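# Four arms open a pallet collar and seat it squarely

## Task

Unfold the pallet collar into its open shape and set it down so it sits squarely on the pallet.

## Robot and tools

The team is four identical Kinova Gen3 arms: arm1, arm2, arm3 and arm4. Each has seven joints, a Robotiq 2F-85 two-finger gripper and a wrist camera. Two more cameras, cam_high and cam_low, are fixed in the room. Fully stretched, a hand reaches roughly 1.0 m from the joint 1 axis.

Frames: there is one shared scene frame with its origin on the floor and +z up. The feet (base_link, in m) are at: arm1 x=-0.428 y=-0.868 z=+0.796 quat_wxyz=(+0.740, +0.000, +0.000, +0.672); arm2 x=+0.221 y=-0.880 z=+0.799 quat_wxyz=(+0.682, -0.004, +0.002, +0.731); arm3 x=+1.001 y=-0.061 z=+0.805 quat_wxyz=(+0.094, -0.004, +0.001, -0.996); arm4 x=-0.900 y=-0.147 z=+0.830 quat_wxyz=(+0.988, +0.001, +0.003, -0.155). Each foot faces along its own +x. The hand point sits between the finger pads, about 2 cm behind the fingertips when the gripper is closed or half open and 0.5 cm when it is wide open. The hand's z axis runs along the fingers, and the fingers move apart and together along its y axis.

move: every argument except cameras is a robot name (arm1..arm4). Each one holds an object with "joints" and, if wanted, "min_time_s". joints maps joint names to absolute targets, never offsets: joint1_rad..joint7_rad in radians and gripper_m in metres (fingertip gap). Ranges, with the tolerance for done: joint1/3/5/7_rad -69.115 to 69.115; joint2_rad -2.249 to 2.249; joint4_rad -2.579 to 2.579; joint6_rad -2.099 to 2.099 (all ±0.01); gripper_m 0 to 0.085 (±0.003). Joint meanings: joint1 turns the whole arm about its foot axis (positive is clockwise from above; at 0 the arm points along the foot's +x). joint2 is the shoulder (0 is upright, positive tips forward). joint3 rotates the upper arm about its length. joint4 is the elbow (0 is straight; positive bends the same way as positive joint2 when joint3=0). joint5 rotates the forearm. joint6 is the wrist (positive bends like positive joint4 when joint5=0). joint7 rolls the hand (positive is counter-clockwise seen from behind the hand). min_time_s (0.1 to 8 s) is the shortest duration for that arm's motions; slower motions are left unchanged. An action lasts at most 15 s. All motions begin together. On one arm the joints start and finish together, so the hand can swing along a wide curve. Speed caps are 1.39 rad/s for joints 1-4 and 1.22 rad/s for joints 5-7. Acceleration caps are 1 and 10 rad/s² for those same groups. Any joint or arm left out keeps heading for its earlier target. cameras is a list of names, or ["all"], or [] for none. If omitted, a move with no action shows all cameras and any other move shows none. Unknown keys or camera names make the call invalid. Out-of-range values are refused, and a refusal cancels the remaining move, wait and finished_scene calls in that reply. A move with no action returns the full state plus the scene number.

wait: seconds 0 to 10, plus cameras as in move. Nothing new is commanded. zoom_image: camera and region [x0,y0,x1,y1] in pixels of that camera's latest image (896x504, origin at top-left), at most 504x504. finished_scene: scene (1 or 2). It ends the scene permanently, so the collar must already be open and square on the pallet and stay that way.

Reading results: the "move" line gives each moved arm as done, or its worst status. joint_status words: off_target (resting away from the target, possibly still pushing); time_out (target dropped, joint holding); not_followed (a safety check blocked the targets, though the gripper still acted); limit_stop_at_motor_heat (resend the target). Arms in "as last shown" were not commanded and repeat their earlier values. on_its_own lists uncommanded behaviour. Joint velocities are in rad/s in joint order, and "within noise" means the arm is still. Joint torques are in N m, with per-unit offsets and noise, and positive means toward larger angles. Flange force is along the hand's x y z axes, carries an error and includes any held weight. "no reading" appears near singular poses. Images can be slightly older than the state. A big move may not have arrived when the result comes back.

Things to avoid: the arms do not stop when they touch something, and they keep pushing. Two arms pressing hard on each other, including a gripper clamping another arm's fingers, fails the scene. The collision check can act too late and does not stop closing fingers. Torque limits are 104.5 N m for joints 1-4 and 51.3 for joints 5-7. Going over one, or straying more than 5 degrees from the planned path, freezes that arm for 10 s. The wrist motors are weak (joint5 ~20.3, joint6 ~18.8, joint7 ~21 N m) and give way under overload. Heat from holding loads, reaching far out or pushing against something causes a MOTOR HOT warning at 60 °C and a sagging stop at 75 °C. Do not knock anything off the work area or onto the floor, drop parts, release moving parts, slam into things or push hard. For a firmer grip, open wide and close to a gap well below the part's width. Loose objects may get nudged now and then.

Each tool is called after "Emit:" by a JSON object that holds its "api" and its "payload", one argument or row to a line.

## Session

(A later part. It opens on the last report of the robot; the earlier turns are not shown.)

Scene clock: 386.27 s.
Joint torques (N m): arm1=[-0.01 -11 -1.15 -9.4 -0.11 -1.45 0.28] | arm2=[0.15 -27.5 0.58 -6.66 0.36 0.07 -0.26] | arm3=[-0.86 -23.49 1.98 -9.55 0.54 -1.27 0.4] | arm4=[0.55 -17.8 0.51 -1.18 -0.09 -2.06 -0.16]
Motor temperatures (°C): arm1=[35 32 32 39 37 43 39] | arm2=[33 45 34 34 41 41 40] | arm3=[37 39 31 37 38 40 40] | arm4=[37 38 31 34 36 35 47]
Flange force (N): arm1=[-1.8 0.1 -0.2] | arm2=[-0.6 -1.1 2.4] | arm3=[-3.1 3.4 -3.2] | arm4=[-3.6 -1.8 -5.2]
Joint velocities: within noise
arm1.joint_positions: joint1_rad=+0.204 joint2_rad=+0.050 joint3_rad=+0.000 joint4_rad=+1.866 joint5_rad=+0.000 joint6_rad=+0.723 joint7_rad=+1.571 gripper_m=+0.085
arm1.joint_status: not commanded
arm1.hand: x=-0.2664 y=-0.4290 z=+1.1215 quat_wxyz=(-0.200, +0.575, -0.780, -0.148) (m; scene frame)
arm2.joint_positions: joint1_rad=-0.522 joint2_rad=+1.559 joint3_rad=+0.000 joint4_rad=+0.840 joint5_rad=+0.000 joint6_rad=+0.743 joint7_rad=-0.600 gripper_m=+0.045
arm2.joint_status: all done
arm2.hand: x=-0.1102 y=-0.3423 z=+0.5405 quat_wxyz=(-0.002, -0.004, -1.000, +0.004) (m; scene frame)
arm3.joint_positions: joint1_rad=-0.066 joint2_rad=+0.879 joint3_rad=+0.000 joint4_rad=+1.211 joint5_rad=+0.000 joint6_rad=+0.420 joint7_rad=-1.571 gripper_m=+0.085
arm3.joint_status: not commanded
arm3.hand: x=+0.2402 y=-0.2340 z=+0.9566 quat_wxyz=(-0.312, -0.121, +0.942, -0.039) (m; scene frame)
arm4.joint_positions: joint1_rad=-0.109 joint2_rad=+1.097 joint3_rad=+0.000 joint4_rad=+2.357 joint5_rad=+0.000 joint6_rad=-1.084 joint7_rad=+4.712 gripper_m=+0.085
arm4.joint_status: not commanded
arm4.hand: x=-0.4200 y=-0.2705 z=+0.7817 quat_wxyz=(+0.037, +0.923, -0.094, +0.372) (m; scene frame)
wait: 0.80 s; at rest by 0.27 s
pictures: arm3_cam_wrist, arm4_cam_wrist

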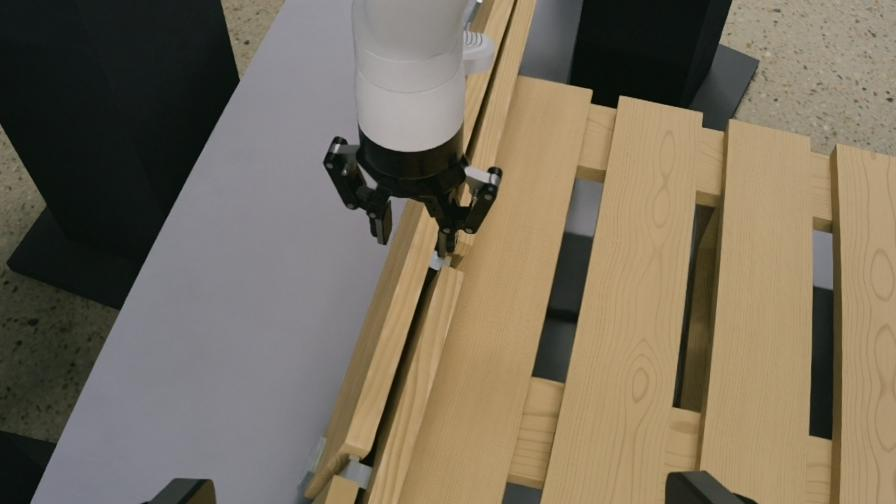

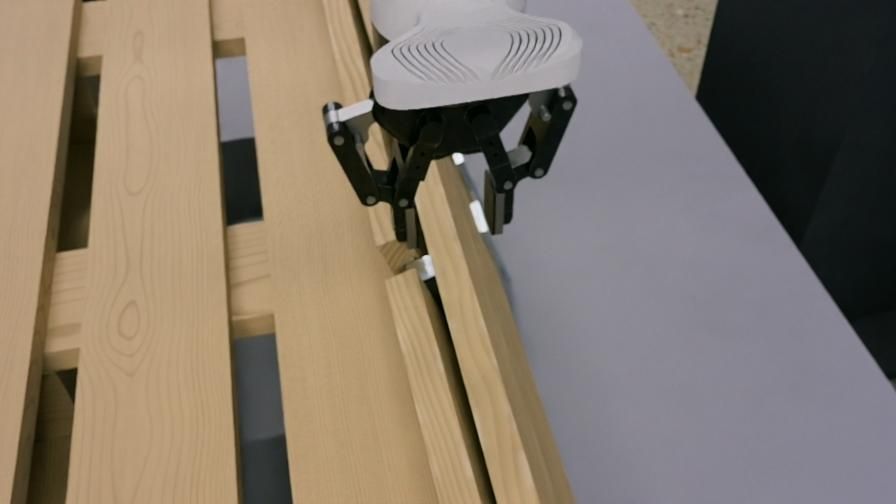

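Emit:
{"api": "move", "payload": {
  "arm2": {"joints": {"joint1_rad": -0.5247, "joint2_rad": 1.5608, "joint4_rad": 0.8342, "joint6_rad": 0.7466, "joint7_rad": -0.6020}, "min_time_s": 1.0}
}}

Emit:
{"api": "wait", "payload": {
  "seconds": 0.8,
  "cameras": ["arm3_cam_wrist", "arm4_cam_wrist"]
}}

Emit:
{"api": "zoom_image", "payload": {
  "camera": "arm3_cam_wrist",
  "region": [420, 210, 490, 280]
}}

Emit:
{"api": "zoom_image", "payload": {
  "camera": "arm4_cam_wrist",
  "region": [370, 210, 440, 280]
}}

Scene clock: 390.57 s.
Joint torques (N m): arm1=[-0.1 -10.95 -1.16 -9.4 -0.07 -1.45 0.3] | arm2=[0.15 -27.53 0.62 -6.62 0.32 0.04 -0.26] | arm3=[-0.87 -23.65 1.85 -9.55 0.55 -1.32 0.39] | arm4=[0.57 -17.84 0.51 -1.15 -0.08 -2.06 -0.17]
Motor temperatures (°C): arm1=[35 32 32 39 37 43 39] | arm2=[33 45 34 34 41 41 40] | arm3=[37 39 31 37 38 40 40] | arm4=[37 38 31 34 36 35 47]
Flange force (N): arm1=[-1.7 -0.1 -0.3] | arm2=[-0.4 -0.6 2.5] | arm3=[-2.8 3.3 -2.8] | arm4=[-3.7 -1.9 -5.0]
move: arm2 done
Joint velocities: within noise
arm1, arm3, arm4: as last shown
arm2.joint_positions: joint1_rad=-0.525 joint2_rad=+1.561 joint3_rad=+0.000 joint4_rad=+0.834 joint5_rad=+0.000 joint6_rad=+0.747 joint7_rad=-0.602 gripper_m=+0.045
arm2.joint_status: all done
arm2.hand: x=-0.1118 y=-0.3423 z=+0.5405 quat_wxyz=(-0.002, -0.004, -1.000, +0.004) (m; scene frame)
pictures: none

Scene clock: 391.37 s.
Joint torques (N m): arm1=[-0.06 -11 -1.16 -9.37 -0.1 -1.49 0.25] | arm2=[0.15 -27.5 0.62 -6.72 0.35 0.06 -0.28] | arm3=[-0.92 -23.65 1.92 -9.6 0.57 -1.33 0.4] | arm4=[0.61 -17.82 0.51 -1.18 -0.07 -2.05 -0.17]
Motor temperatures (°C): arm1=[35 32 32 39 37 43 39] | arm2=[33 45 34 34 41 41 40] | arm3=[37 39 31 37 38 40 40] | arm4=[37 38 31 34 36 35 47]
Flange force (N): arm1=[-2.0 -0.2 -0.3] | arm2=[-0.8 -1.3 2.2] | arm3=[-3.0 3.5 -2.9] | arm4=[-3.7 -2.0 -5.1]
Joint velocities: within noise
arm1.joint_positions: joint1_rad=+0.204 joint2_rad=+0.050 joint3_rad=+0.000 joint4_rad=+1.866 joint5_rad=+0.000 joint6_rad=+0.723 joint7_rad=+1.571 gripper_m=+0.085
arm1.joint_status: not commanded
arm1.hand: x=-0.2664 y=-0.4290 z=+1.1215 quat_wxyz=(-0.200, +0.575, -0.780, -0.148) (m; scene frame)
arm2.joint_positions: joint1_rad=-0.525 joint2_rad=+1.561 joint3_rad=+0.000 joint4_rad=+0.834 joint5_rad=+0.000 joint6_rad=+0.747 joint7_rad=-0.602 gripper_m=+0.045
arm2.joint_status: all done
arm2.hand: x=-0.1118 y=-0.3423 z=+0.5405 quat_wxyz=(-0.002, -0.004, -1.000, +0.004) (m; scene frame)
arm3.joint_positions: joint1_rad=-0.066 joint2_rad=+0.879 joint3_rad=+0.000 joint4_rad=+1.211 joint5_rad=+0.000 joint6_rad=+0.420 joint7_rad=-1.571 gripper_m=+0.085
arm3.joint_status: not commanded
arm3.hand: x=+0.2402 y=-0.2340 z=+0.9566 quat_wxyz=(-0.312, -0.121, +0.942, -0.039) (m; scene frame)
arm4.joint_positions: joint1_rad=-0.109 joint2_rad=+1.097 joint3_rad=+0.000 joint4_rad=+2.357 joint5_rad=+0.000 joint6_rad=-1.084 joint7_rad=+4.712 gripper_m=+0.085
arm4.joint_status: not commanded
arm4.hand: x=-0.4200 y=-0.2705 z=+0.7817 quat_wxyz=(+0.037, +0.923, -0.094, +0.372) (m; scene frame)
wait: 0.80 s; at rest by 0.27 s
pictures: arm3_cam_wrist, arm4_cam_wrist

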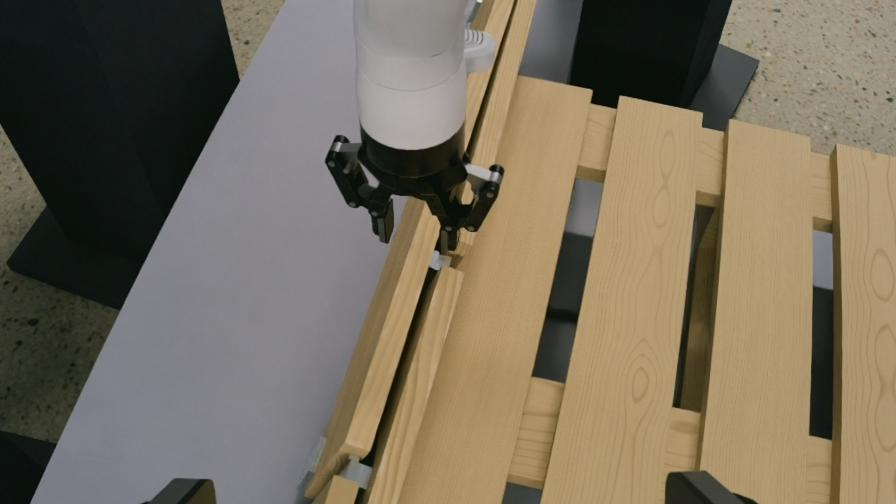

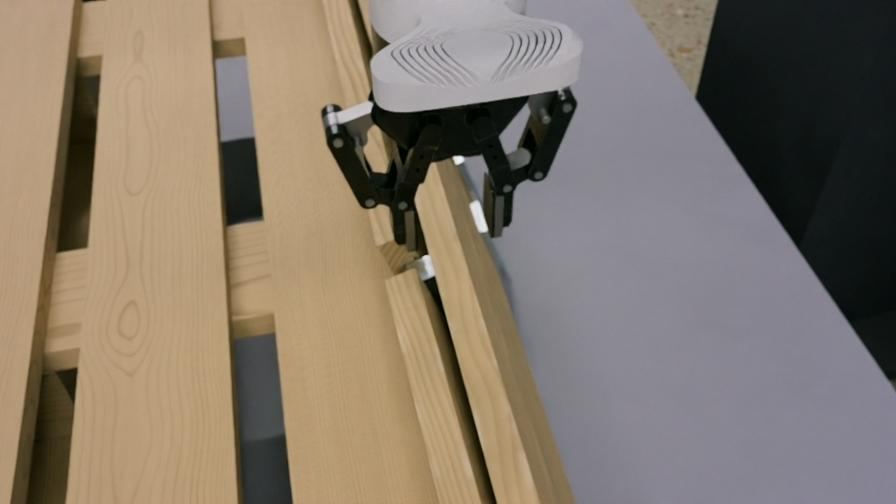

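Scaled by 7.200 from the camera's 896x504 image, which has a finer 1280x720 frame.

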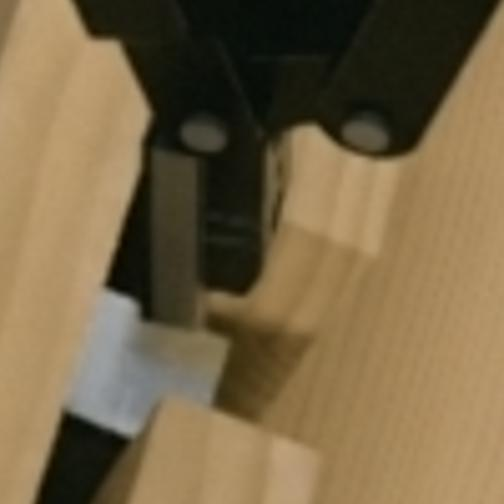

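Scaled by 7.200 from the camera's 896x504 image, which has a finer 1280x720 frame.

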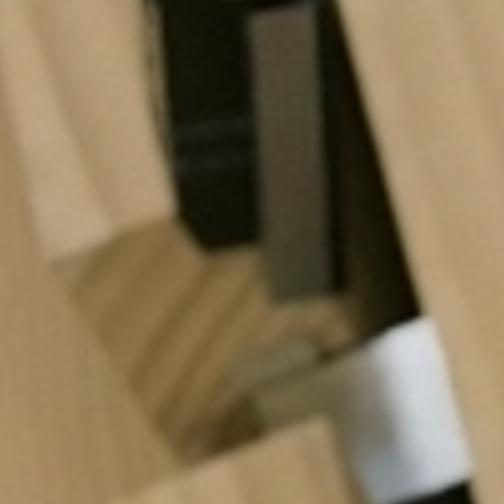

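Emit:
{"api": "move", "payload": {
  "arm2": {"joints": {"joint2_rad": 1.5856, "joint4_rad": 0.8093, "joint6_rad": 0.7467}, "min_time_s": 1.5}
}}

Emit:
{"api": "wait", "payload": {
  "seconds": 0.8,
  "cameras": ["arm3_cam_wrist", "arm4_cam_wrist"]
}}

Emit:
{"api": "zoom_image", "payload": {
  "camera": "arm3_cam_wrist",
  "region": [420, 210, 490, 280]
}}

Emit:
{"api": "zoom_image", "payload": {
  "camera": "arm4_cam_wrist",
  "region": [370, 210, 440, 280]
}}

Scene clock: 397.27 s.
Joint torques (N m): arm1=[-0.08 -11.02 -1.09 -9.34 -0.1 -1.52 0.25] | arm2=[0.16 -27.54 0.6 -6.71 0.37 0.05 -0.23] | arm3=[-0.85 -23.49 1.95 -9.56 0.59 -1.26 0.38] | arm4=[0.59 -17.85 0.51 -1.18 -0.08 -2.06 -0.15]
Motor temperatures (°C): arm1=[35 32 32 39 37 43 39] | arm2=[33 45 34 34 41 41 40] | arm3=[37 39 31 37 38 40 40] | arm4=[37 38 31 34 36 35 47]
Flange force (N): arm1=[-2.2 -0.1 -0.4] | arm2=[-0.6 -1.2 2.3] | arm3=[-3.2 3.4 -3.2] | arm4=[-3.7 -1.9 -5.1]
move: arm2 done
Joint velocities: within noise
arm1, arm3, arm4: as last shown
arm2.joint_positions: joint1_rad=-0.525 joint2_rad=+1.586 joint3_rad=+0.000 joint4_rad=+0.809 joint5_rad=+0.000 joint6_rad=+0.747 joint7_rad=-0.602 gripper_m=+0.045
arm2.joint_status: all done
arm2.hand: x=-0.1118 y=-0.3424 z=+0.5301 quat_wxyz=(-0.002, -0.004, -1.000, +0.004) (m; scene frame)
pictures: none

Scene clock: 398.07 s.
Joint torques (N m): arm1=[0.04 -10.98 -1.18 -9.44 -0.13 -1.45 0.25] | arm2=[0.16 -27.53 0.55 -6.67 0.32 0.03 -0.26] | arm3=[-0.96 -23.61 1.91 -9.5 0.58 -1.32 0.38] | arm4=[0.6 -17.86 0.46 -1.14 -0.09 -2.04 -0.16]
Motor temperatures (°C): arm1=[35 32 32 39 37 43 39] | arm2=[33 45 34 34 41 41 40] | arm3=[37 39 31 37 38 40 40] | arm4=[37 38 31 34 36 35 47]
Flange force (N): arm1=[-1.6 0.1 -0.1] | arm2=[-0.4 -0.8 2.4] | arm3=[-2.6 3.6 -2.8] | arm4=[-3.8 -1.9 -5.0]
Joint velocities: within noise
arm1.joint_positions: joint1_rad=+0.204 joint2_rad=+0.050 joint3_rad=+0.000 joint4_rad=+1.866 joint5_rad=+0.000 joint6_rad=+0.723 joint7_rad=+1.571 gripper_m=+0.085
arm1.joint_status: not commanded
arm1.hand: x=-0.2664 y=-0.4290 z=+1.1215 quat_wxyz=(-0.200, +0.575, -0.780, -0.148) (m; scene frame)
arm2.joint_positions: joint1_rad=-0.525 joint2_rad=+1.586 joint3_rad=+0.000 joint4_rad=+0.809 joint5_rad=+0.000 joint6_rad=+0.747 joint7_rad=-0.602 gripper_m=+0.045
arm2.joint_status: all done
arm2.hand: x=-0.1118 y=-0.3424 z=+0.5301 quat_wxyz=(-0.002, -0.004, -1.000, +0.004) (m; scene frame)
arm3.joint_positions: joint1_rad=-0.066 joint2_rad=+0.879 joint3_rad=+0.000 joint4_rad=+1.211 joint5_rad=+0.000 joint6_rad=+0.420 joint7_rad=-1.571 gripper_m=+0.085
arm3.joint_status: not commanded
arm3.hand: x=+0.2402 y=-0.2340 z=+0.9566 quat_wxyz=(-0.312, -0.121, +0.942, -0.039) (m; scene frame)
arm4.joint_positions: joint1_rad=-0.109 joint2_rad=+1.097 joint3_rad=+0.000 joint4_rad=+2.357 joint5_rad=+0.000 joint6_rad=-1.084 joint7_rad=+4.712 gripper_m=+0.085
arm4.joint_status: not commanded
arm4.hand: x=-0.4200 y=-0.2705 z=+0.7817 quat_wxyz=(+0.037, +0.923, -0.094, +0.372) (m; scene frame)
wait: 0.80 s; at rest by 0.27 s
pictures: arm3_cam_wrist, arm4_cam_wrist

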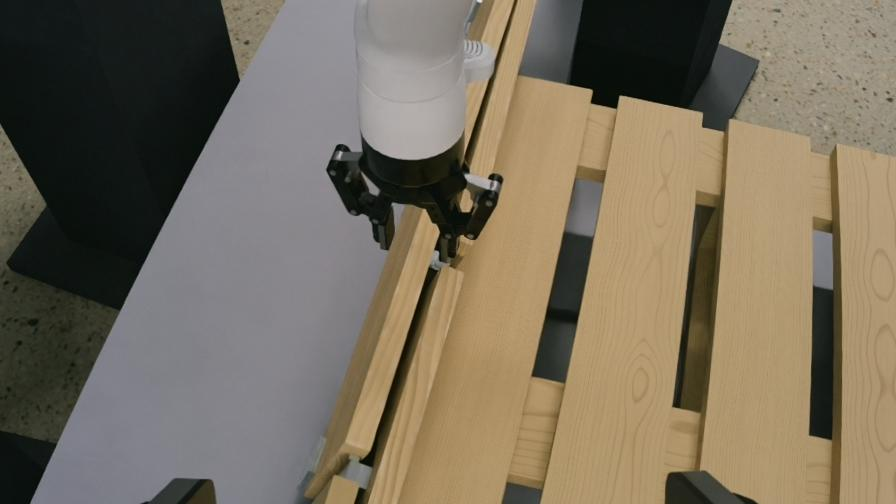

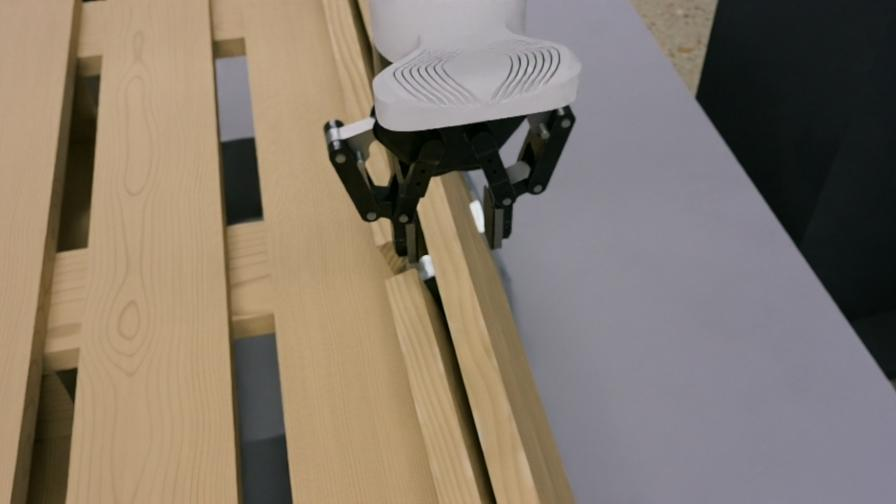

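Scaled by 7.200 from the camera's 896x504 image, which has a finer 1280x720 frame.

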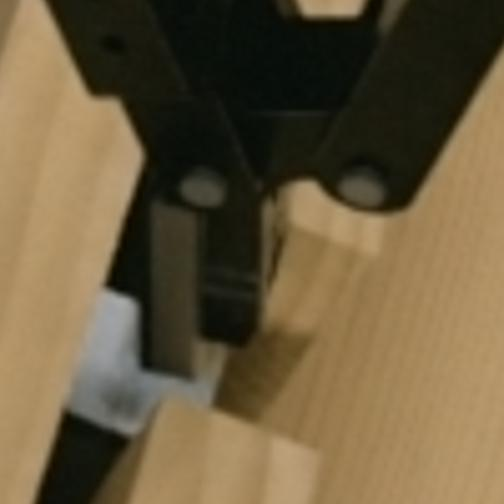

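Scaled by 7.200 from the camera's 896x504 image, which has a finer 1280x720 frame.

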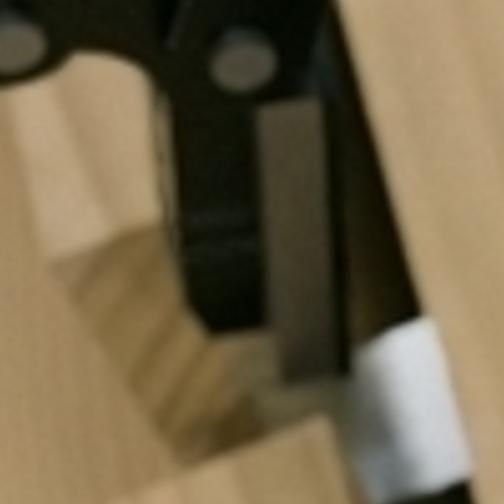

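Emit:
{"api": "move", "payload": {
  "arm2": {"joints": {"joint2_rad": 1.5986, "joint4_rad": 0.7958, "joint6_rad": 0.7472}, "min_time_s": 1.0}
}}

Emit:
{"api": "move", "payload": {
  "arm2": {"joints": {"joint2_rad": 1.6116, "joint4_rad": 0.7822, "joint6_rad": 0.7478}, "min_time_s": 1.0}
}}

Emit:
{"api": "wait", "payload": {
  "seconds": 0.8,
  "cameras": ["arm3_cam_wrist", "arm4_cam_wrist"]
}}

Emit:
{"api": "zoom_image", "payload": {
  "camera": "arm3_cam_wrist",
  "region": [400, 200, 490, 290]
}}

Emit:
{"api": "zoom_image", "payload": {
  "camera": "arm4_cam_wrist",
  "region": [370, 210, 460, 300]
}}

Scene clock: 400.73 s.
Joint torques (N m): arm1=[-0.06 -11.02 -1.1 -9.38 -0.1 -1.47 0.27] | arm2=[0.13 -27.45 0.59 -6.71 0.36 0.06 -0.27] | arm3=[-0.91 -23.44 1.95 -9.58 0.52 -1.23 0.42] | arm4=[0.57 -17.81 0.51 -1.17 -0.08 -2.06 -0.17]
Motor temperatures (°C): arm1=[35 32 32 39 37 43 39] | arm2=[33 45 34 34 41 41 40] | arm3=[37 39 31 37 38 40 40] | arm4=[37 38 31 34 36 35 47]
Flange force (N): arm1=[-2.0 0.0 -0.2] | arm2=[-0.8 -1.3 2.1] | arm3=[-3.4 3.4 -3.4] | arm4=[-3.6 -1.9 -5.1]
move: arm2 done
Joint velocities: within noise
arm1, arm3, arm4: as last shown
arm2.joint_positions: joint1_rad=-0.525 joint2_rad=+1.599 joint3_rad=+0.000 joint4_rad=+0.796 joint5_rad=+0.000 joint6_rad=+0.747 joint7_rad=-0.602 gripper_m=+0.045
arm2.joint_status: all done
arm2.hand: x=-0.1118 y=-0.3424 z=+0.5247 quat_wxyz=(-0.002, -0.004, -1.000, +0.004) (m; scene frame)
pictures: none

Scene clock: 402.03 s.
Joint torques (N m): arm1=[-0.02 -11 -1.09 -9.42 -0.14 -1.45 0.27] | arm2=[0.14 -27.51 0.59 -6.7 0.34 0.03 -0.26] | arm3=[-0.86 -23.51 1.93 -9.58 0.61 -1.3 0.39] | arm4=[0.57 -17.86 0.49 -1.16 -0.1 -2.08 -0.17]
Motor temperatures (°C): arm1=[35 32 32 39 37 43 39] | arm2=[33 45 34 34 41 41 40] | arm3=[37 39 31 37 38 40 40] | arm4=[37 38 31 34 36 35 47]
Flange force (N): arm1=[-1.8 0.2 -0.2] | arm2=[-0.6 -1.0 2.3] | arm3=[-3.1 3.4 -3.2] | arm4=[-3.7 -1.8 -5.0]
move: arm2 done
Joint velocities: within noise
arm1, arm3, arm4: as last shown
arm2.joint_positions: joint1_rad=-0.525 joint2_rad=+1.612 joint3_rad=+0.000 joint4_rad=+0.782 joint5_rad=+0.000 joint6_rad=+0.748 joint7_rad=-0.602 gripper_m=+0.045
arm2.joint_status: all done
arm2.hand: x=-0.1117 y=-0.3425 z=+0.5194 quat_wxyz=(-0.002, -0.004, -1.000, +0.004) (m; scene frame)
pictures: none

Scene clock: 402.83 s.
Joint torques (N m): arm1=[-0.1 -11.04 -1.14 -9.4 -0.1 -1.47 0.24] | arm2=[0.18 -27.53 0.61 -6.71 0.35 0.05 -0.25] | arm3=[-0.9 -23.59 1.93 -9.55 0.6 -1.26 0.4] | arm4=[0.63 -17.84 0.46 -1.15 -0.07 -2.04 -0.15]
Motor temperatures (°C): arm1=[35 32 32 39 37 43 39] | arm2=[33 45 34 34 41 41 40] | arm3=[37 39 31 37 38 40 40] | arm4=[37 38 31 34 36 35 47]
Flange force (N): arm1=[-1.9 -0.3 -0.1] | arm2=[-0.6 -1.1 2.3] | arm3=[-3.0 3.5 -3.0] | arm4=[-3.7 -2.0 -5.0]
Joint velocities: within noise
arm1.joint_positions: joint1_rad=+0.204 joint2_rad=+0.050 joint3_rad=+0.000 joint4_rad=+1.866 joint5_rad=+0.000 joint6_rad=+0.723 joint7_rad=+1.571 gripper_m=+0.085
arm1.joint_status: not commanded
arm1.hand: x=-0.2664 y=-0.4290 z=+1.1215 quat_wxyz=(-0.200, +0.575, -0.780, -0.148) (m; scene frame)
arm2.joint_positions: joint1_rad=-0.525 joint2_rad=+1.612 joint3_rad=+0.000 joint4_rad=+0.782 joint5_rad=+0.000 joint6_rad=+0.748 joint7_rad=-0.602 gripper_m=+0.045
arm2.joint_status: all done
arm2.hand: x=-0.1117 y=-0.3425 z=+0.5194 quat_wxyz=(-0.002, -0.004, -1.000, +0.004) (m; scene frame)
arm3.joint_positions: joint1_rad=-0.066 joint2_rad=+0.879 joint3_rad=+0.000 joint4_rad=+1.211 joint5_rad=+0.000 joint6_rad=+0.420 joint7_rad=-1.571 gripper_m=+0.085
arm3.joint_status: not commanded
arm3.hand: x=+0.2402 y=-0.2340 z=+0.9566 quat_wxyz=(-0.312, -0.121, +0.942, -0.039) (m; scene frame)
arm4.joint_positions: joint1_rad=-0.109 joint2_rad=+1.097 joint3_rad=+0.000 joint4_rad=+2.357 joint5_rad=+0.000 joint6_rad=-1.084 joint7_rad=+4.712 gripper_m=+0.085
arm4.joint_status: not commanded
arm4.hand: x=-0.4200 y=-0.2705 z=+0.7817 quat_wxyz=(+0.037, +0.923, -0.094, +0.372) (m; scene frame)
wait: 0.80 s; at rest by 0.27 s
pictures: arm3_cam_wrist, arm4_cam_wrist

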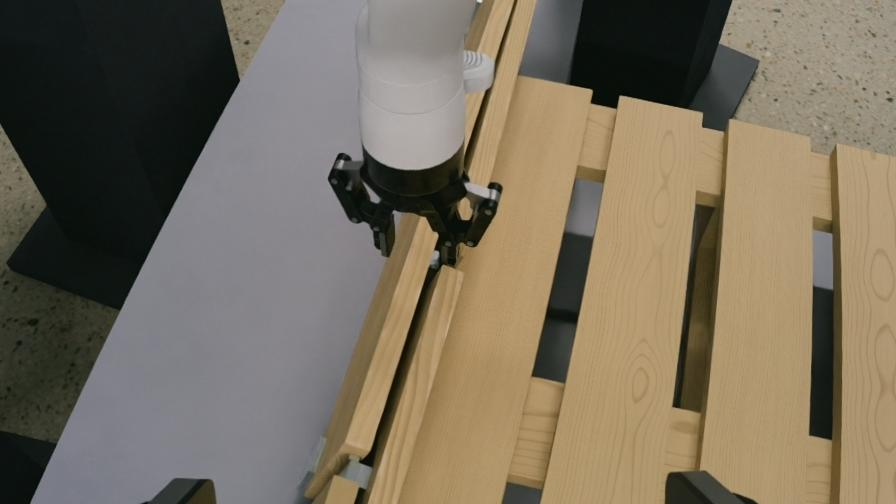

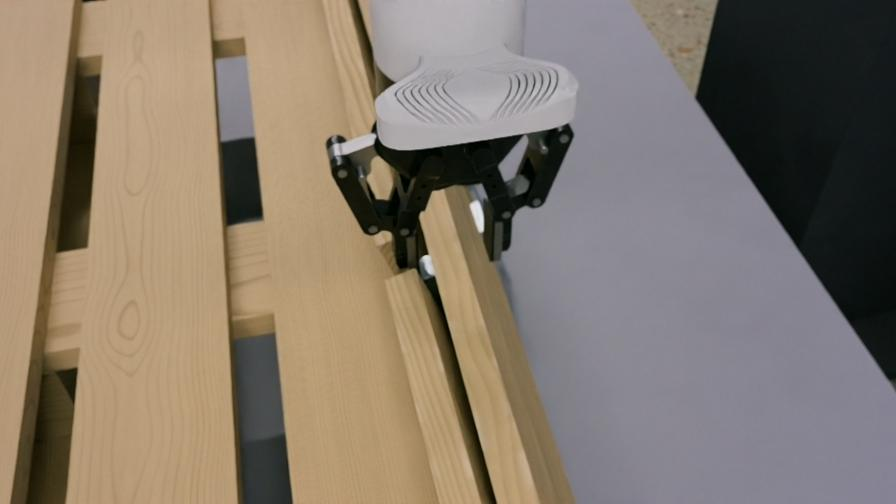

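Scaled by 5.600 from the camera's 896x504 image, which has a finer 1280x720 frame.

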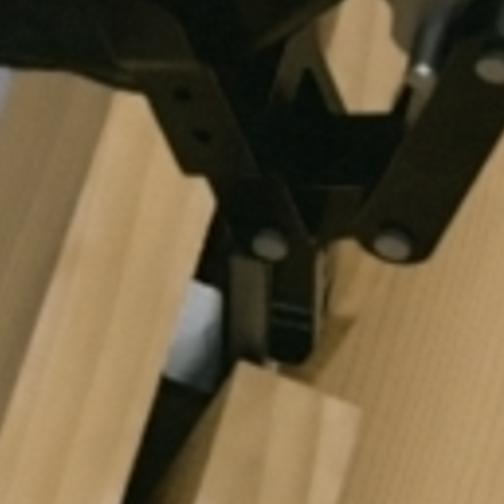

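Scaled by 5.600 from the camera's 896x504 image, which has a finer 1280x720 frame.

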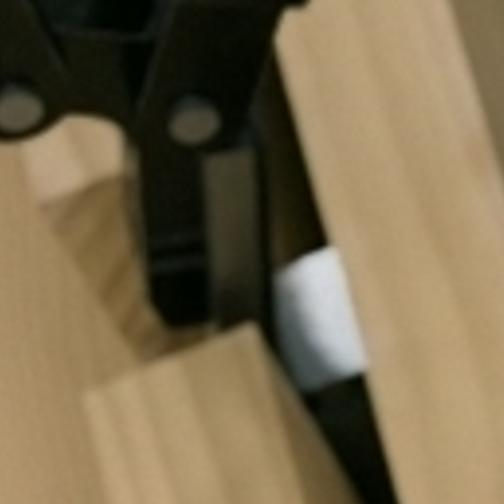

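Emit:
{"api": "move", "payload": {
  "arm2": {"joints": {"joint1_rad": -0.5213, "joint2_rad": 1.6118, "joint4_rad": 0.7672, "joint6_rad": 0.7626, "joint7_rad": -0.5986, "gripper_m": 0.037}, "min_time_s": 1.0}
}}

Emit:
{"api": "wait", "payload": {
  "seconds": 0.8,
  "cameras": ["arm3_cam_wrist", "arm4_cam_wrist"]
}}

Emit:
{"api": "zoom_image", "payload": {
  "camera": "arm3_cam_wrist",
  "region": [380, 200, 480, 300]
}}

Emit:
{"api": "zoom_image", "payload": {
  "camera": "arm4_cam_wrist",
  "region": [370, 200, 500, 330]
}}

Scene clock: 420.40 s.
Joint torques (N m): arm1=[-0.08 -10.96 -1.15 -9.37 -0.08 -1.45 0.27] | arm2=[0.14 -27.6 0.59 -6.83 0.35 0.01 -0.27] | arm3=[-0.9 -23.54 1.93 -9.59 0.56 -1.27 0.38] | arm4=[0.59 -17.82 0.51 -1.15 -0.1 -2.06 -0.17]
Motor temperatures (°C): arm1=[35 32 32 39 37 43 39] | arm2=[33 44 34 35 41 40 40] | arm3=[37 39 31 37 38 40 40] | arm4=[37 38 31 34 36 35 47]
Flange force (N): arm1=[-1.8 -0.2 -0.3] | arm2=[-0.7 -1.1 2.2] | arm3=[-3.2 3.5 -3.2] | arm4=[-3.6 -1.9 -5.1]
move: arm2 done
Joint velocities: within noise
arm1, arm3, arm4: as last shown
arm2.joint_positions: joint1_rad=-0.521 joint2_rad=+1.612 joint3_rad=+0.000 joint4_rad=+0.767 joint5_rad=+0.000 joint6_rad=+0.763 joint7_rad=-0.599 gripper_m=+0.037
arm2.joint_status: all done
arm2.hand: x=-0.1118 y=-0.3385 z=+0.5225 quat_wxyz=(-0.002, -0.004, -1.000, +0.004) (m; scene frame)
pictures: none

Scene clock: 421.20 s.
Joint torques (N m): arm1=[-0.04 -10.99 -1.15 -9.42 -0.14 -1.46 0.27] | arm2=[0.16 -27.64 0.57 -6.83 0.33 0.01 -0.25] | arm3=[-0.86 -23.53 2 -9.56 0.57 -1.29 0.39] | arm4=[0.61 -17.85 0.48 -1.14 -0.08 -2.05 -0.17]
Motor temperatures (°C): arm1=[35 32 32 39 37 43 39] | arm2=[33 44 34 35 41 40 40] | arm3=[37 39 31 37 38 40 40] | arm4=[37 38 31 34 36 35 47]
Flange force (N): arm1=[-1.7 0.0 -0.2] | arm2=[-0.6 -1.1 2.3] | arm3=[-3.0 3.5 -3.1] | arm4=[-3.7 -1.9 -5.0]
Joint velocities: within noise
arm1.joint_positions: joint1_rad=+0.204 joint2_rad=+0.050 joint3_rad=+0.000 joint4_rad=+1.866 joint5_rad=+0.000 joint6_rad=+0.723 joint7_rad=+1.571 gripper_m=+0.085
arm1.joint_status: not commanded
arm1.hand: x=-0.2664 y=-0.4290 z=+1.1215 quat_wxyz=(-0.200, +0.575, -0.780, -0.148) (m; scene frame)
arm2.joint_positions: joint1_rad=-0.521 joint2_rad=+1.612 joint3_rad=+0.000 joint4_rad=+0.767 joint5_rad=+0.000 joint6_rad=+0.763 joint7_rad=-0.599 gripper_m=+0.037
arm2.joint_status: all done
arm2.hand: x=-0.1118 y=-0.3385 z=+0.5225 quat_wxyz=(-0.002, -0.004, -1.000, +0.004) (m; scene frame)
arm3.joint_positions: joint1_rad=-0.066 joint2_rad=+0.879 joint3_rad=+0.000 joint4_rad=+1.211 joint5_rad=+0.000 joint6_rad=+0.420 joint7_rad=-1.571 gripper_m=+0.085
arm3.joint_status: not commanded
arm3.hand: x=+0.2402 y=-0.2340 z=+0.9566 quat_wxyz=(-0.312, -0.121, +0.942, -0.039) (m; scene frame)
arm4.joint_positions: joint1_rad=-0.109 joint2_rad=+1.097 joint3_rad=+0.000 joint4_rad=+2.357 joint5_rad=+0.000 joint6_rad=-1.084 joint7_rad=+4.712 gripper_m=+0.085
arm4.joint_status: not commanded
arm4.hand: x=-0.4200 y=-0.2705 z=+0.7817 quat_wxyz=(+0.037, +0.923, -0.094, +0.372) (m; scene frame)
wait: 0.80 s; at rest by 0.27 s
pictures: arm3_cam_wrist, arm4_cam_wrist

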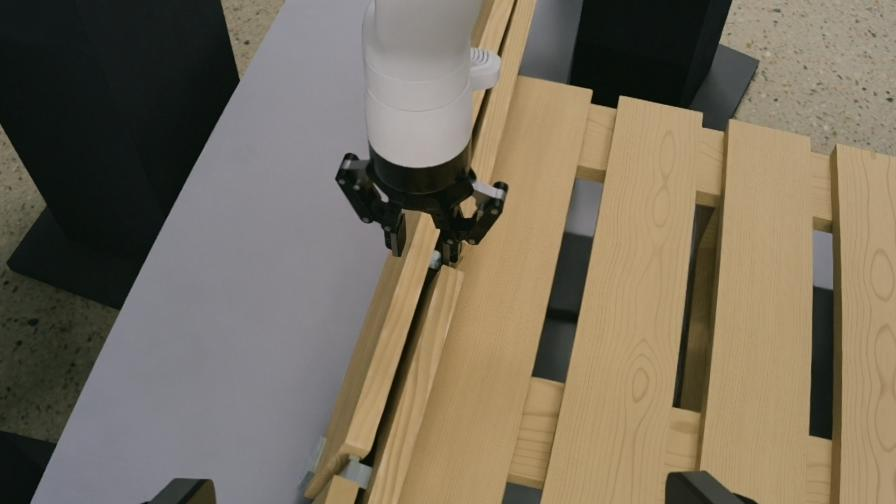

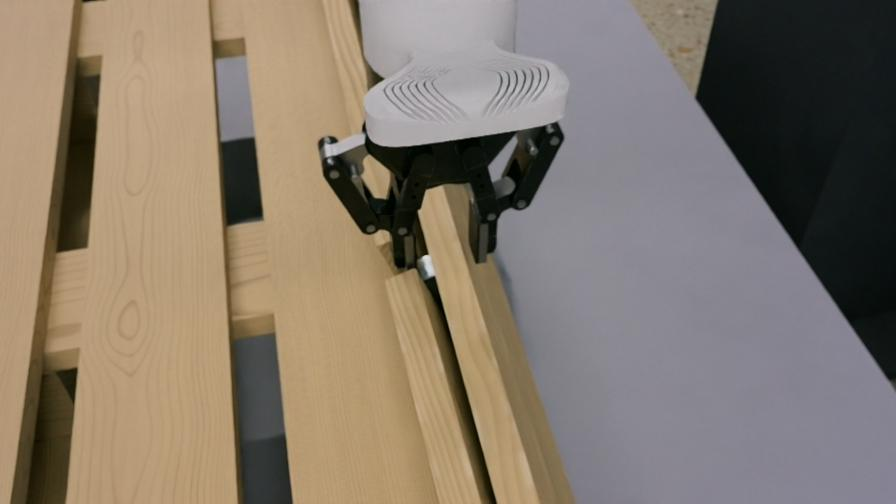

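Scaled by 5.040 from the camera's 896x504 image, which has a finer 1280x720 frame.

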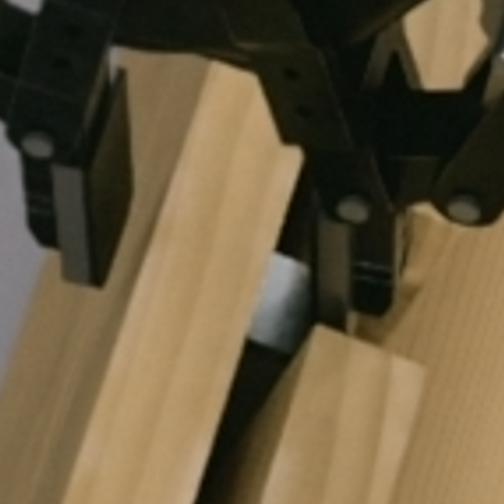

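Scaled by 3.877 from the camera's 896x504 image, which has a finer 1280x720 frame.

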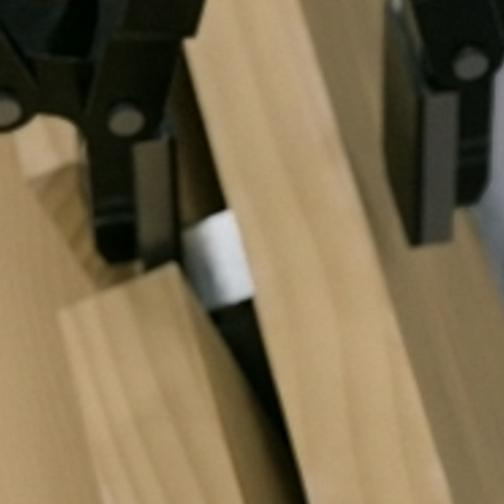

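Emit:
{"api": "move", "payload": {
  "arm2": {"joints": {"joint1_rad": -0.5347, "joint2_rad": 1.5840, "joint4_rad": 0.8509, "joint6_rad": 0.7067, "joint7_rad": -0.6120}, "min_time_s": 2.5}
}}

Emit:
{"api": "wait", "payload": {
  "seconds": 0.8,
  "cameras": ["arm3_cam_wrist", "arm4_cam_wrist"]
}}

Emit:
{"api": "zoom_image", "payload": {
  "camera": "arm3_cam_wrist",
  "region": [380, 200, 480, 300]
}}

Emit:
{"api": "zoom_image", "payload": {
  "camera": "arm4_cam_wrist",
  "region": [370, 200, 500, 330]
}}

Scene clock: 427.70 s.
Joint torques (N m): arm1=[-0.07 -10.98 -1.08 -9.39 -0.11 -1.45 0.27] | arm2=[0.03 -26.61 0.45 -5.79 0.29 0.42 -0.25] | arm3=[-0.83 -23.7 2.01 -9.54 0.56 -1.37 0.43] | arm4=[0.57 -17.87 0.51 -1.16 -0.08 -2.05 -0.16]
Motor temperatures (°C): arm1=[35 32 32 39 37 43 39] | arm2=[33 45 34 35 41 40 40] | arm3=[37 39 31 37 38 40 40] | arm4=[37 38 31 34 36 35 47]
Flange force (N): arm1=[-1.8 0.0 -0.2] | arm2=[-0.2 -0.1 2.3] | arm3=[-2.5 3.4 -2.7] | arm4=[-3.8 -1.9 -5.0]
move: arm2 done
Joint velocities: within noise
arm1, arm3, arm4: as last shown
arm2.joint_positions: joint1_rad=-0.535 joint2_rad=+1.584 joint3_rad=+0.000 joint4_rad=+0.851 joint5_rad=+0.000 joint6_rad=+0.707 joint7_rad=-0.612 gripper_m=+0.037
arm2.joint_status: all done
arm2.hand: x=-0.1118 y=-0.3536 z=+0.5225 quat_wxyz=(-0.002, -0.004, -1.000, +0.004) (m; scene frame)
pictures: none

Scene clock: 428.50 s.
Joint torques (N m): arm1=[-0.01 -11.07 -1.03 -9.43 -0.08 -1.47 0.26] | arm2=[0.03 -26.61 0.44 -5.84 0.29 0.4 -0.27] | arm3=[-0.94 -23.58 1.88 -9.54 0.6 -1.29 0.39] | arm4=[0.62 -17.84 0.52 -1.18 -0.08 -2.05 -0.15]
Motor temperatures (°C): arm1=[35 32 32 39 37 43 39] | arm2=[33 45 34 35 41 40 40] | arm3=[37 39 31 37 38 40 40] | arm4=[37 38 31 34 36 35 47]
Flange force (N): arm1=[-1.9 0.1 -0.1] | arm2=[-0.3 -0.3 2.2] | arm3=[-2.9 3.5 -3.0] | arm4=[-3.7 -2.0 -5.1]
Joint velocities: within noise
arm1.joint_positions: joint1_rad=+0.204 joint2_rad=+0.050 joint3_rad=+0.000 joint4_rad=+1.866 joint5_rad=+0.000 joint6_rad=+0.723 joint7_rad=+1.571 gripper_m=+0.085
arm1.joint_status: not commanded
arm1.hand: x=-0.2664 y=-0.4290 z=+1.1215 quat_wxyz=(-0.200, +0.575, -0.780, -0.148) (m; scene frame)
arm2.joint_positions: joint1_rad=-0.535 joint2_rad=+1.584 joint3_rad=+0.000 joint4_rad=+0.851 joint5_rad=+0.000 joint6_rad=+0.707 joint7_rad=-0.612 gripper_m=+0.037
arm2.joint_status: all done
arm2.hand: x=-0.1118 y=-0.3536 z=+0.5225 quat_wxyz=(-0.002, -0.004, -1.000, +0.004) (m; scene frame)
arm3.joint_positions: joint1_rad=-0.066 joint2_rad=+0.879 joint3_rad=+0.000 joint4_rad=+1.211 joint5_rad=+0.000 joint6_rad=+0.420 joint7_rad=-1.571 gripper_m=+0.085
arm3.joint_status: not commanded
arm3.hand: x=+0.2402 y=-0.2340 z=+0.9566 quat_wxyz=(-0.312, -0.121, +0.942, -0.039) (m; scene frame)
arm4.joint_positions: joint1_rad=-0.109 joint2_rad=+1.097 joint3_rad=+0.000 joint4_rad=+2.357 joint5_rad=+0.000 joint6_rad=-1.084 joint7_rad=+4.712 gripper_m=+0.085
arm4.joint_status: not commanded
arm4.hand: x=-0.4200 y=-0.2705 z=+0.7817 quat_wxyz=(+0.037, +0.923, -0.094, +0.372) (m; scene frame)
wait: 0.80 s; at rest by 0.27 s
pictures: arm3_cam_wrist, arm4_cam_wrist

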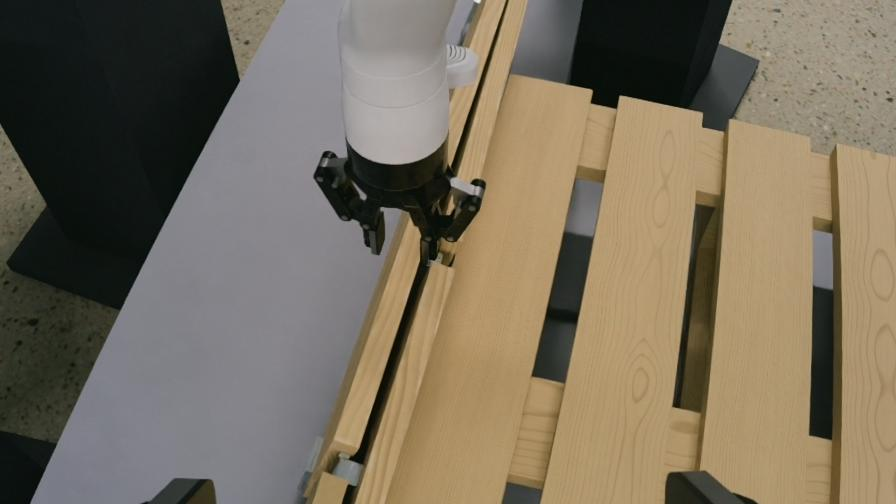

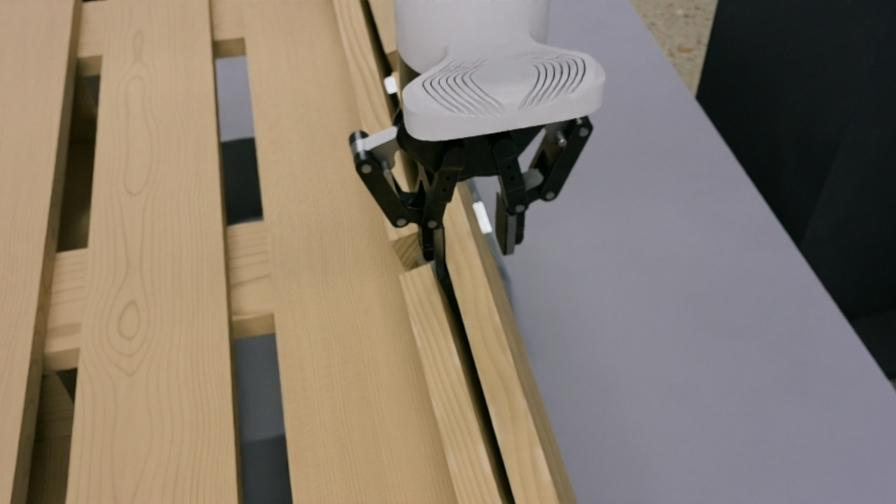

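Scaled by 5.040 from the camera's 896x504 image, which has a finer 1280x720 frame.

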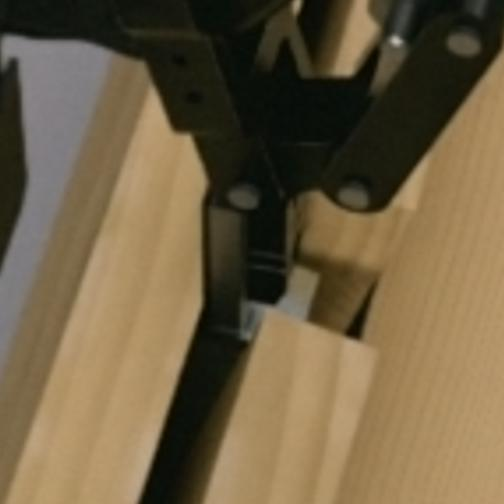

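Scaled by 3.877 from the camera's 896x504 image, which has a finer 1280x720 frame.

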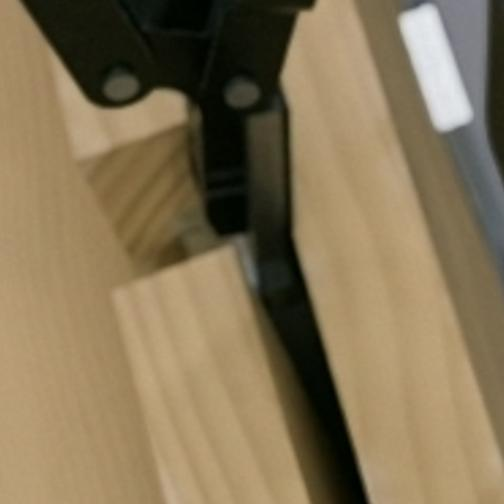

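Emit:
{"api": "move", "payload": {
  "arm2": {"joints": {"joint1_rad": -0.5487, "joint2_rad": 1.5600, "joint4_rad": 0.9265, "joint6_rad": 0.6551, "joint7_rad": -0.6260}, "min_time_s": 2.5}
}}

Emit:
{"api": "wait", "payload": {
  "seconds": 0.8,
  "cameras": ["arm3_cam_wrist", "arm4_cam_wrist"]
}}

Emit:
{"api": "zoom_image", "payload": {
  "camera": "arm3_cam_wrist",
  "region": [360, 200, 460, 300]
}}

Emit:
{"api": "zoom_image", "payload": {
  "camera": "arm4_cam_wrist",
  "region": [390, 200, 520, 330]
}}

Scene clock: 432.67 s.
Joint torques (N m): arm1=[-0.02 -11.09 -1.05 -9.38 -0.12 -1.47 0.27] | arm2=[0.83 -27.09 1.21 -6.45 0.59 -0.22 -0.24] | arm3=[-0.89 -23.57 1.92 -9.56 0.55 -1.26 0.38] | arm4=[0.58 -17.84 0.47 -1.17 -0.07 -2.04 -0.18]
Motor temperatures (°C): arm1=[35 32 32 39 37 43 39] | arm2=[33 45 34 34 41 40 40] | arm3=[37 39 31 37 38 40 40] | arm4=[37 38 31 34 36 35 47]
Flange force (N): arm1=[-2.1 0.2 -0.1] | arm2=[-0.1 -2.5 1.9] | arm3=[-3.1 3.5 -3.0] | arm4=[-3.8 -1.9 -5.1]
move: arm2 done
Joint velocities: within noise
arm1, arm3, arm4: as last shown
arm2.joint_positions: joint1_rad=-0.549 joint2_rad=+1.560 joint3_rad=+0.000 joint4_rad=+0.926 joint5_rad=+0.000 joint6_rad=+0.655 joint7_rad=-0.626 gripper_m=+0.037
arm2.joint_status: all done
arm2.hand: x=-0.1119 y=-0.3685 z=+0.5225 quat_wxyz=(-0.002, -0.004, -1.000, +0.004) (m; scene frame)
pictures: none

Scene clock: 433.47 s.
Joint torques (N m): arm1=[-0.02 -11.06 -1.12 -9.4 -0.08 -1.51 0.27] | arm2=[0.81 -27.09 1.19 -6.41 0.57 -0.2 -0.22] | arm3=[-0.93 -23.58 1.97 -9.59 0.54 -1.29 0.36] | arm4=[0.59 -17.84 0.48 -1.16 -0.08 -2.08 -0.16]
Motor temperatures (°C): arm1=[35 32 32 39 37 43 39] | arm2=[33 45 34 34 41 40 40] | arm3=[37 39 31 37 38 40 40] | arm4=[37 38 31 34 36 35 47]
Flange force (N): arm1=[-2.0 -0.1 -0.2] | arm2=[-0.1 -2.4 2.0] | arm3=[-3.1 3.6 -3.1] | arm4=[-3.6 -1.9 -5.0]
Joint velocities: within noise
arm1.joint_positions: joint1_rad=+0.204 joint2_rad=+0.050 joint3_rad=+0.000 joint4_rad=+1.866 joint5_rad=+0.000 joint6_rad=+0.723 joint7_rad=+1.571 gripper_m=+0.085
arm1.joint_status: not commanded
arm1.hand: x=-0.2664 y=-0.4290 z=+1.1215 quat_wxyz=(-0.200, +0.575, -0.780, -0.148) (m; scene frame)
arm2.joint_positions: joint1_rad=-0.549 joint2_rad=+1.560 joint3_rad=+0.000 joint4_rad=+0.926 joint5_rad=+0.000 joint6_rad=+0.655 joint7_rad=-0.626 gripper_m=+0.037
arm2.joint_status: all done
arm2.hand: x=-0.1119 y=-0.3685 z=+0.5225 quat_wxyz=(-0.002, -0.004, -1.000, +0.004) (m; scene frame)
arm3.joint_positions: joint1_rad=-0.066 joint2_rad=+0.879 joint3_rad=+0.000 joint4_rad=+1.211 joint5_rad=+0.000 joint6_rad=+0.420 joint7_rad=-1.571 gripper_m=+0.085
arm3.joint_status: not commanded
arm3.hand: x=+0.2402 y=-0.2340 z=+0.9566 quat_wxyz=(-0.312, -0.121, +0.942, -0.039) (m; scene frame)
arm4.joint_positions: joint1_rad=-0.109 joint2_rad=+1.097 joint3_rad=+0.000 joint4_rad=+2.357 joint5_rad=+0.000 joint6_rad=-1.084 joint7_rad=+4.712 gripper_m=+0.085
arm4.joint_status: not commanded
arm4.hand: x=-0.4200 y=-0.2705 z=+0.7817 quat_wxyz=(+0.037, +0.923, -0.094, +0.372) (m; scene frame)
wait: 0.80 s; at rest by 0.27 s
pictures: arm3_cam_wrist, arm4_cam_wrist

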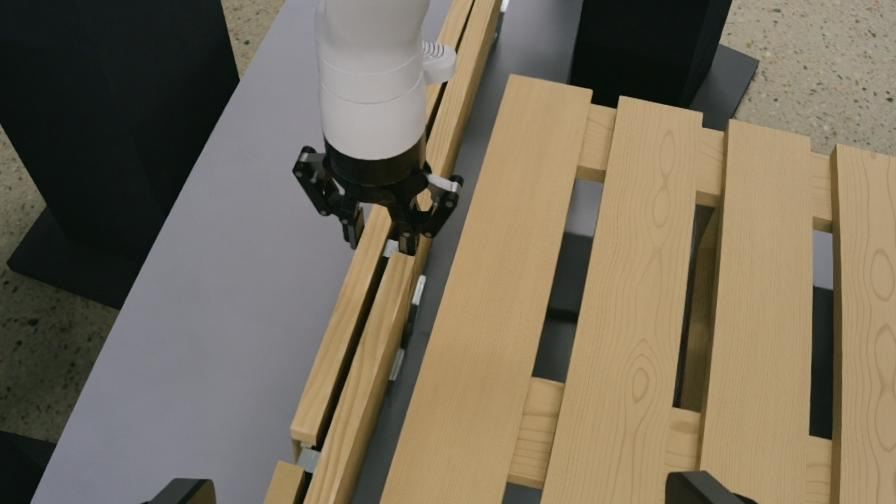

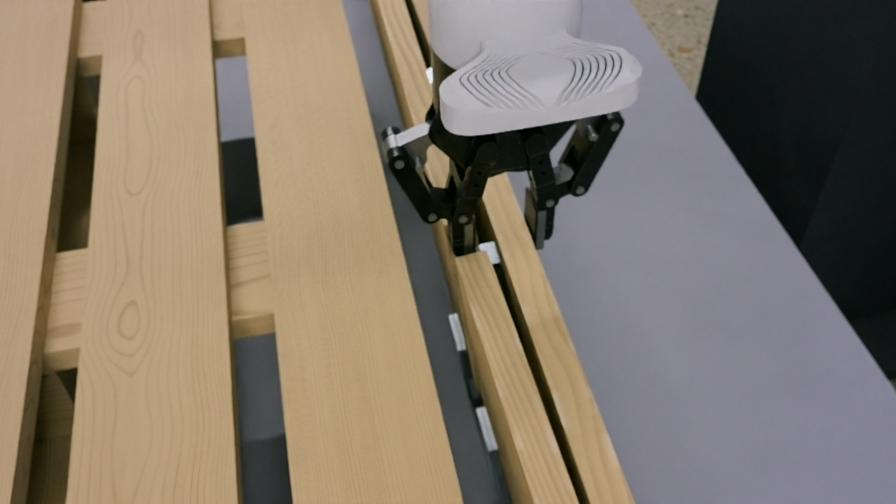

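Scaled by 5.040 from the camera's 896x504 image, which has a finer 1280x720 frame.

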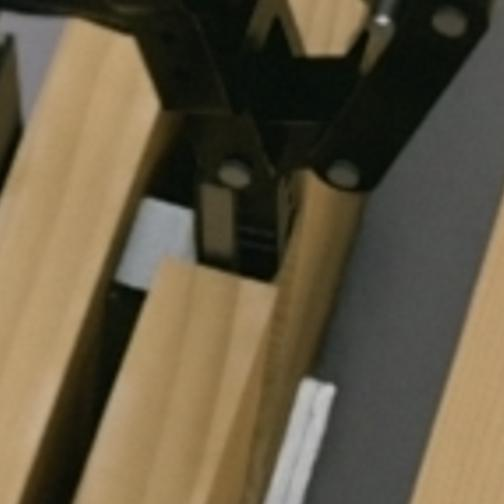

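Scaled by 3.877 from the camera's 896x504 image, which has a finer 1280x720 frame.

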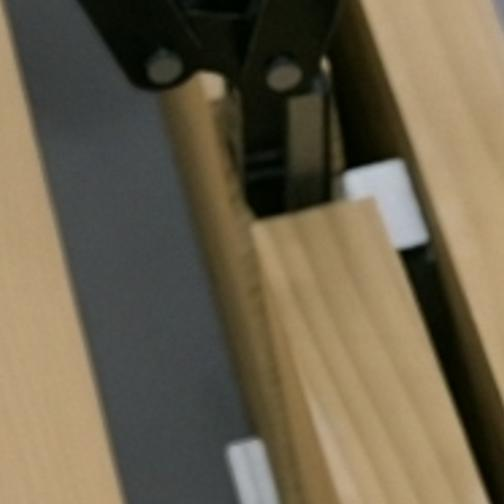

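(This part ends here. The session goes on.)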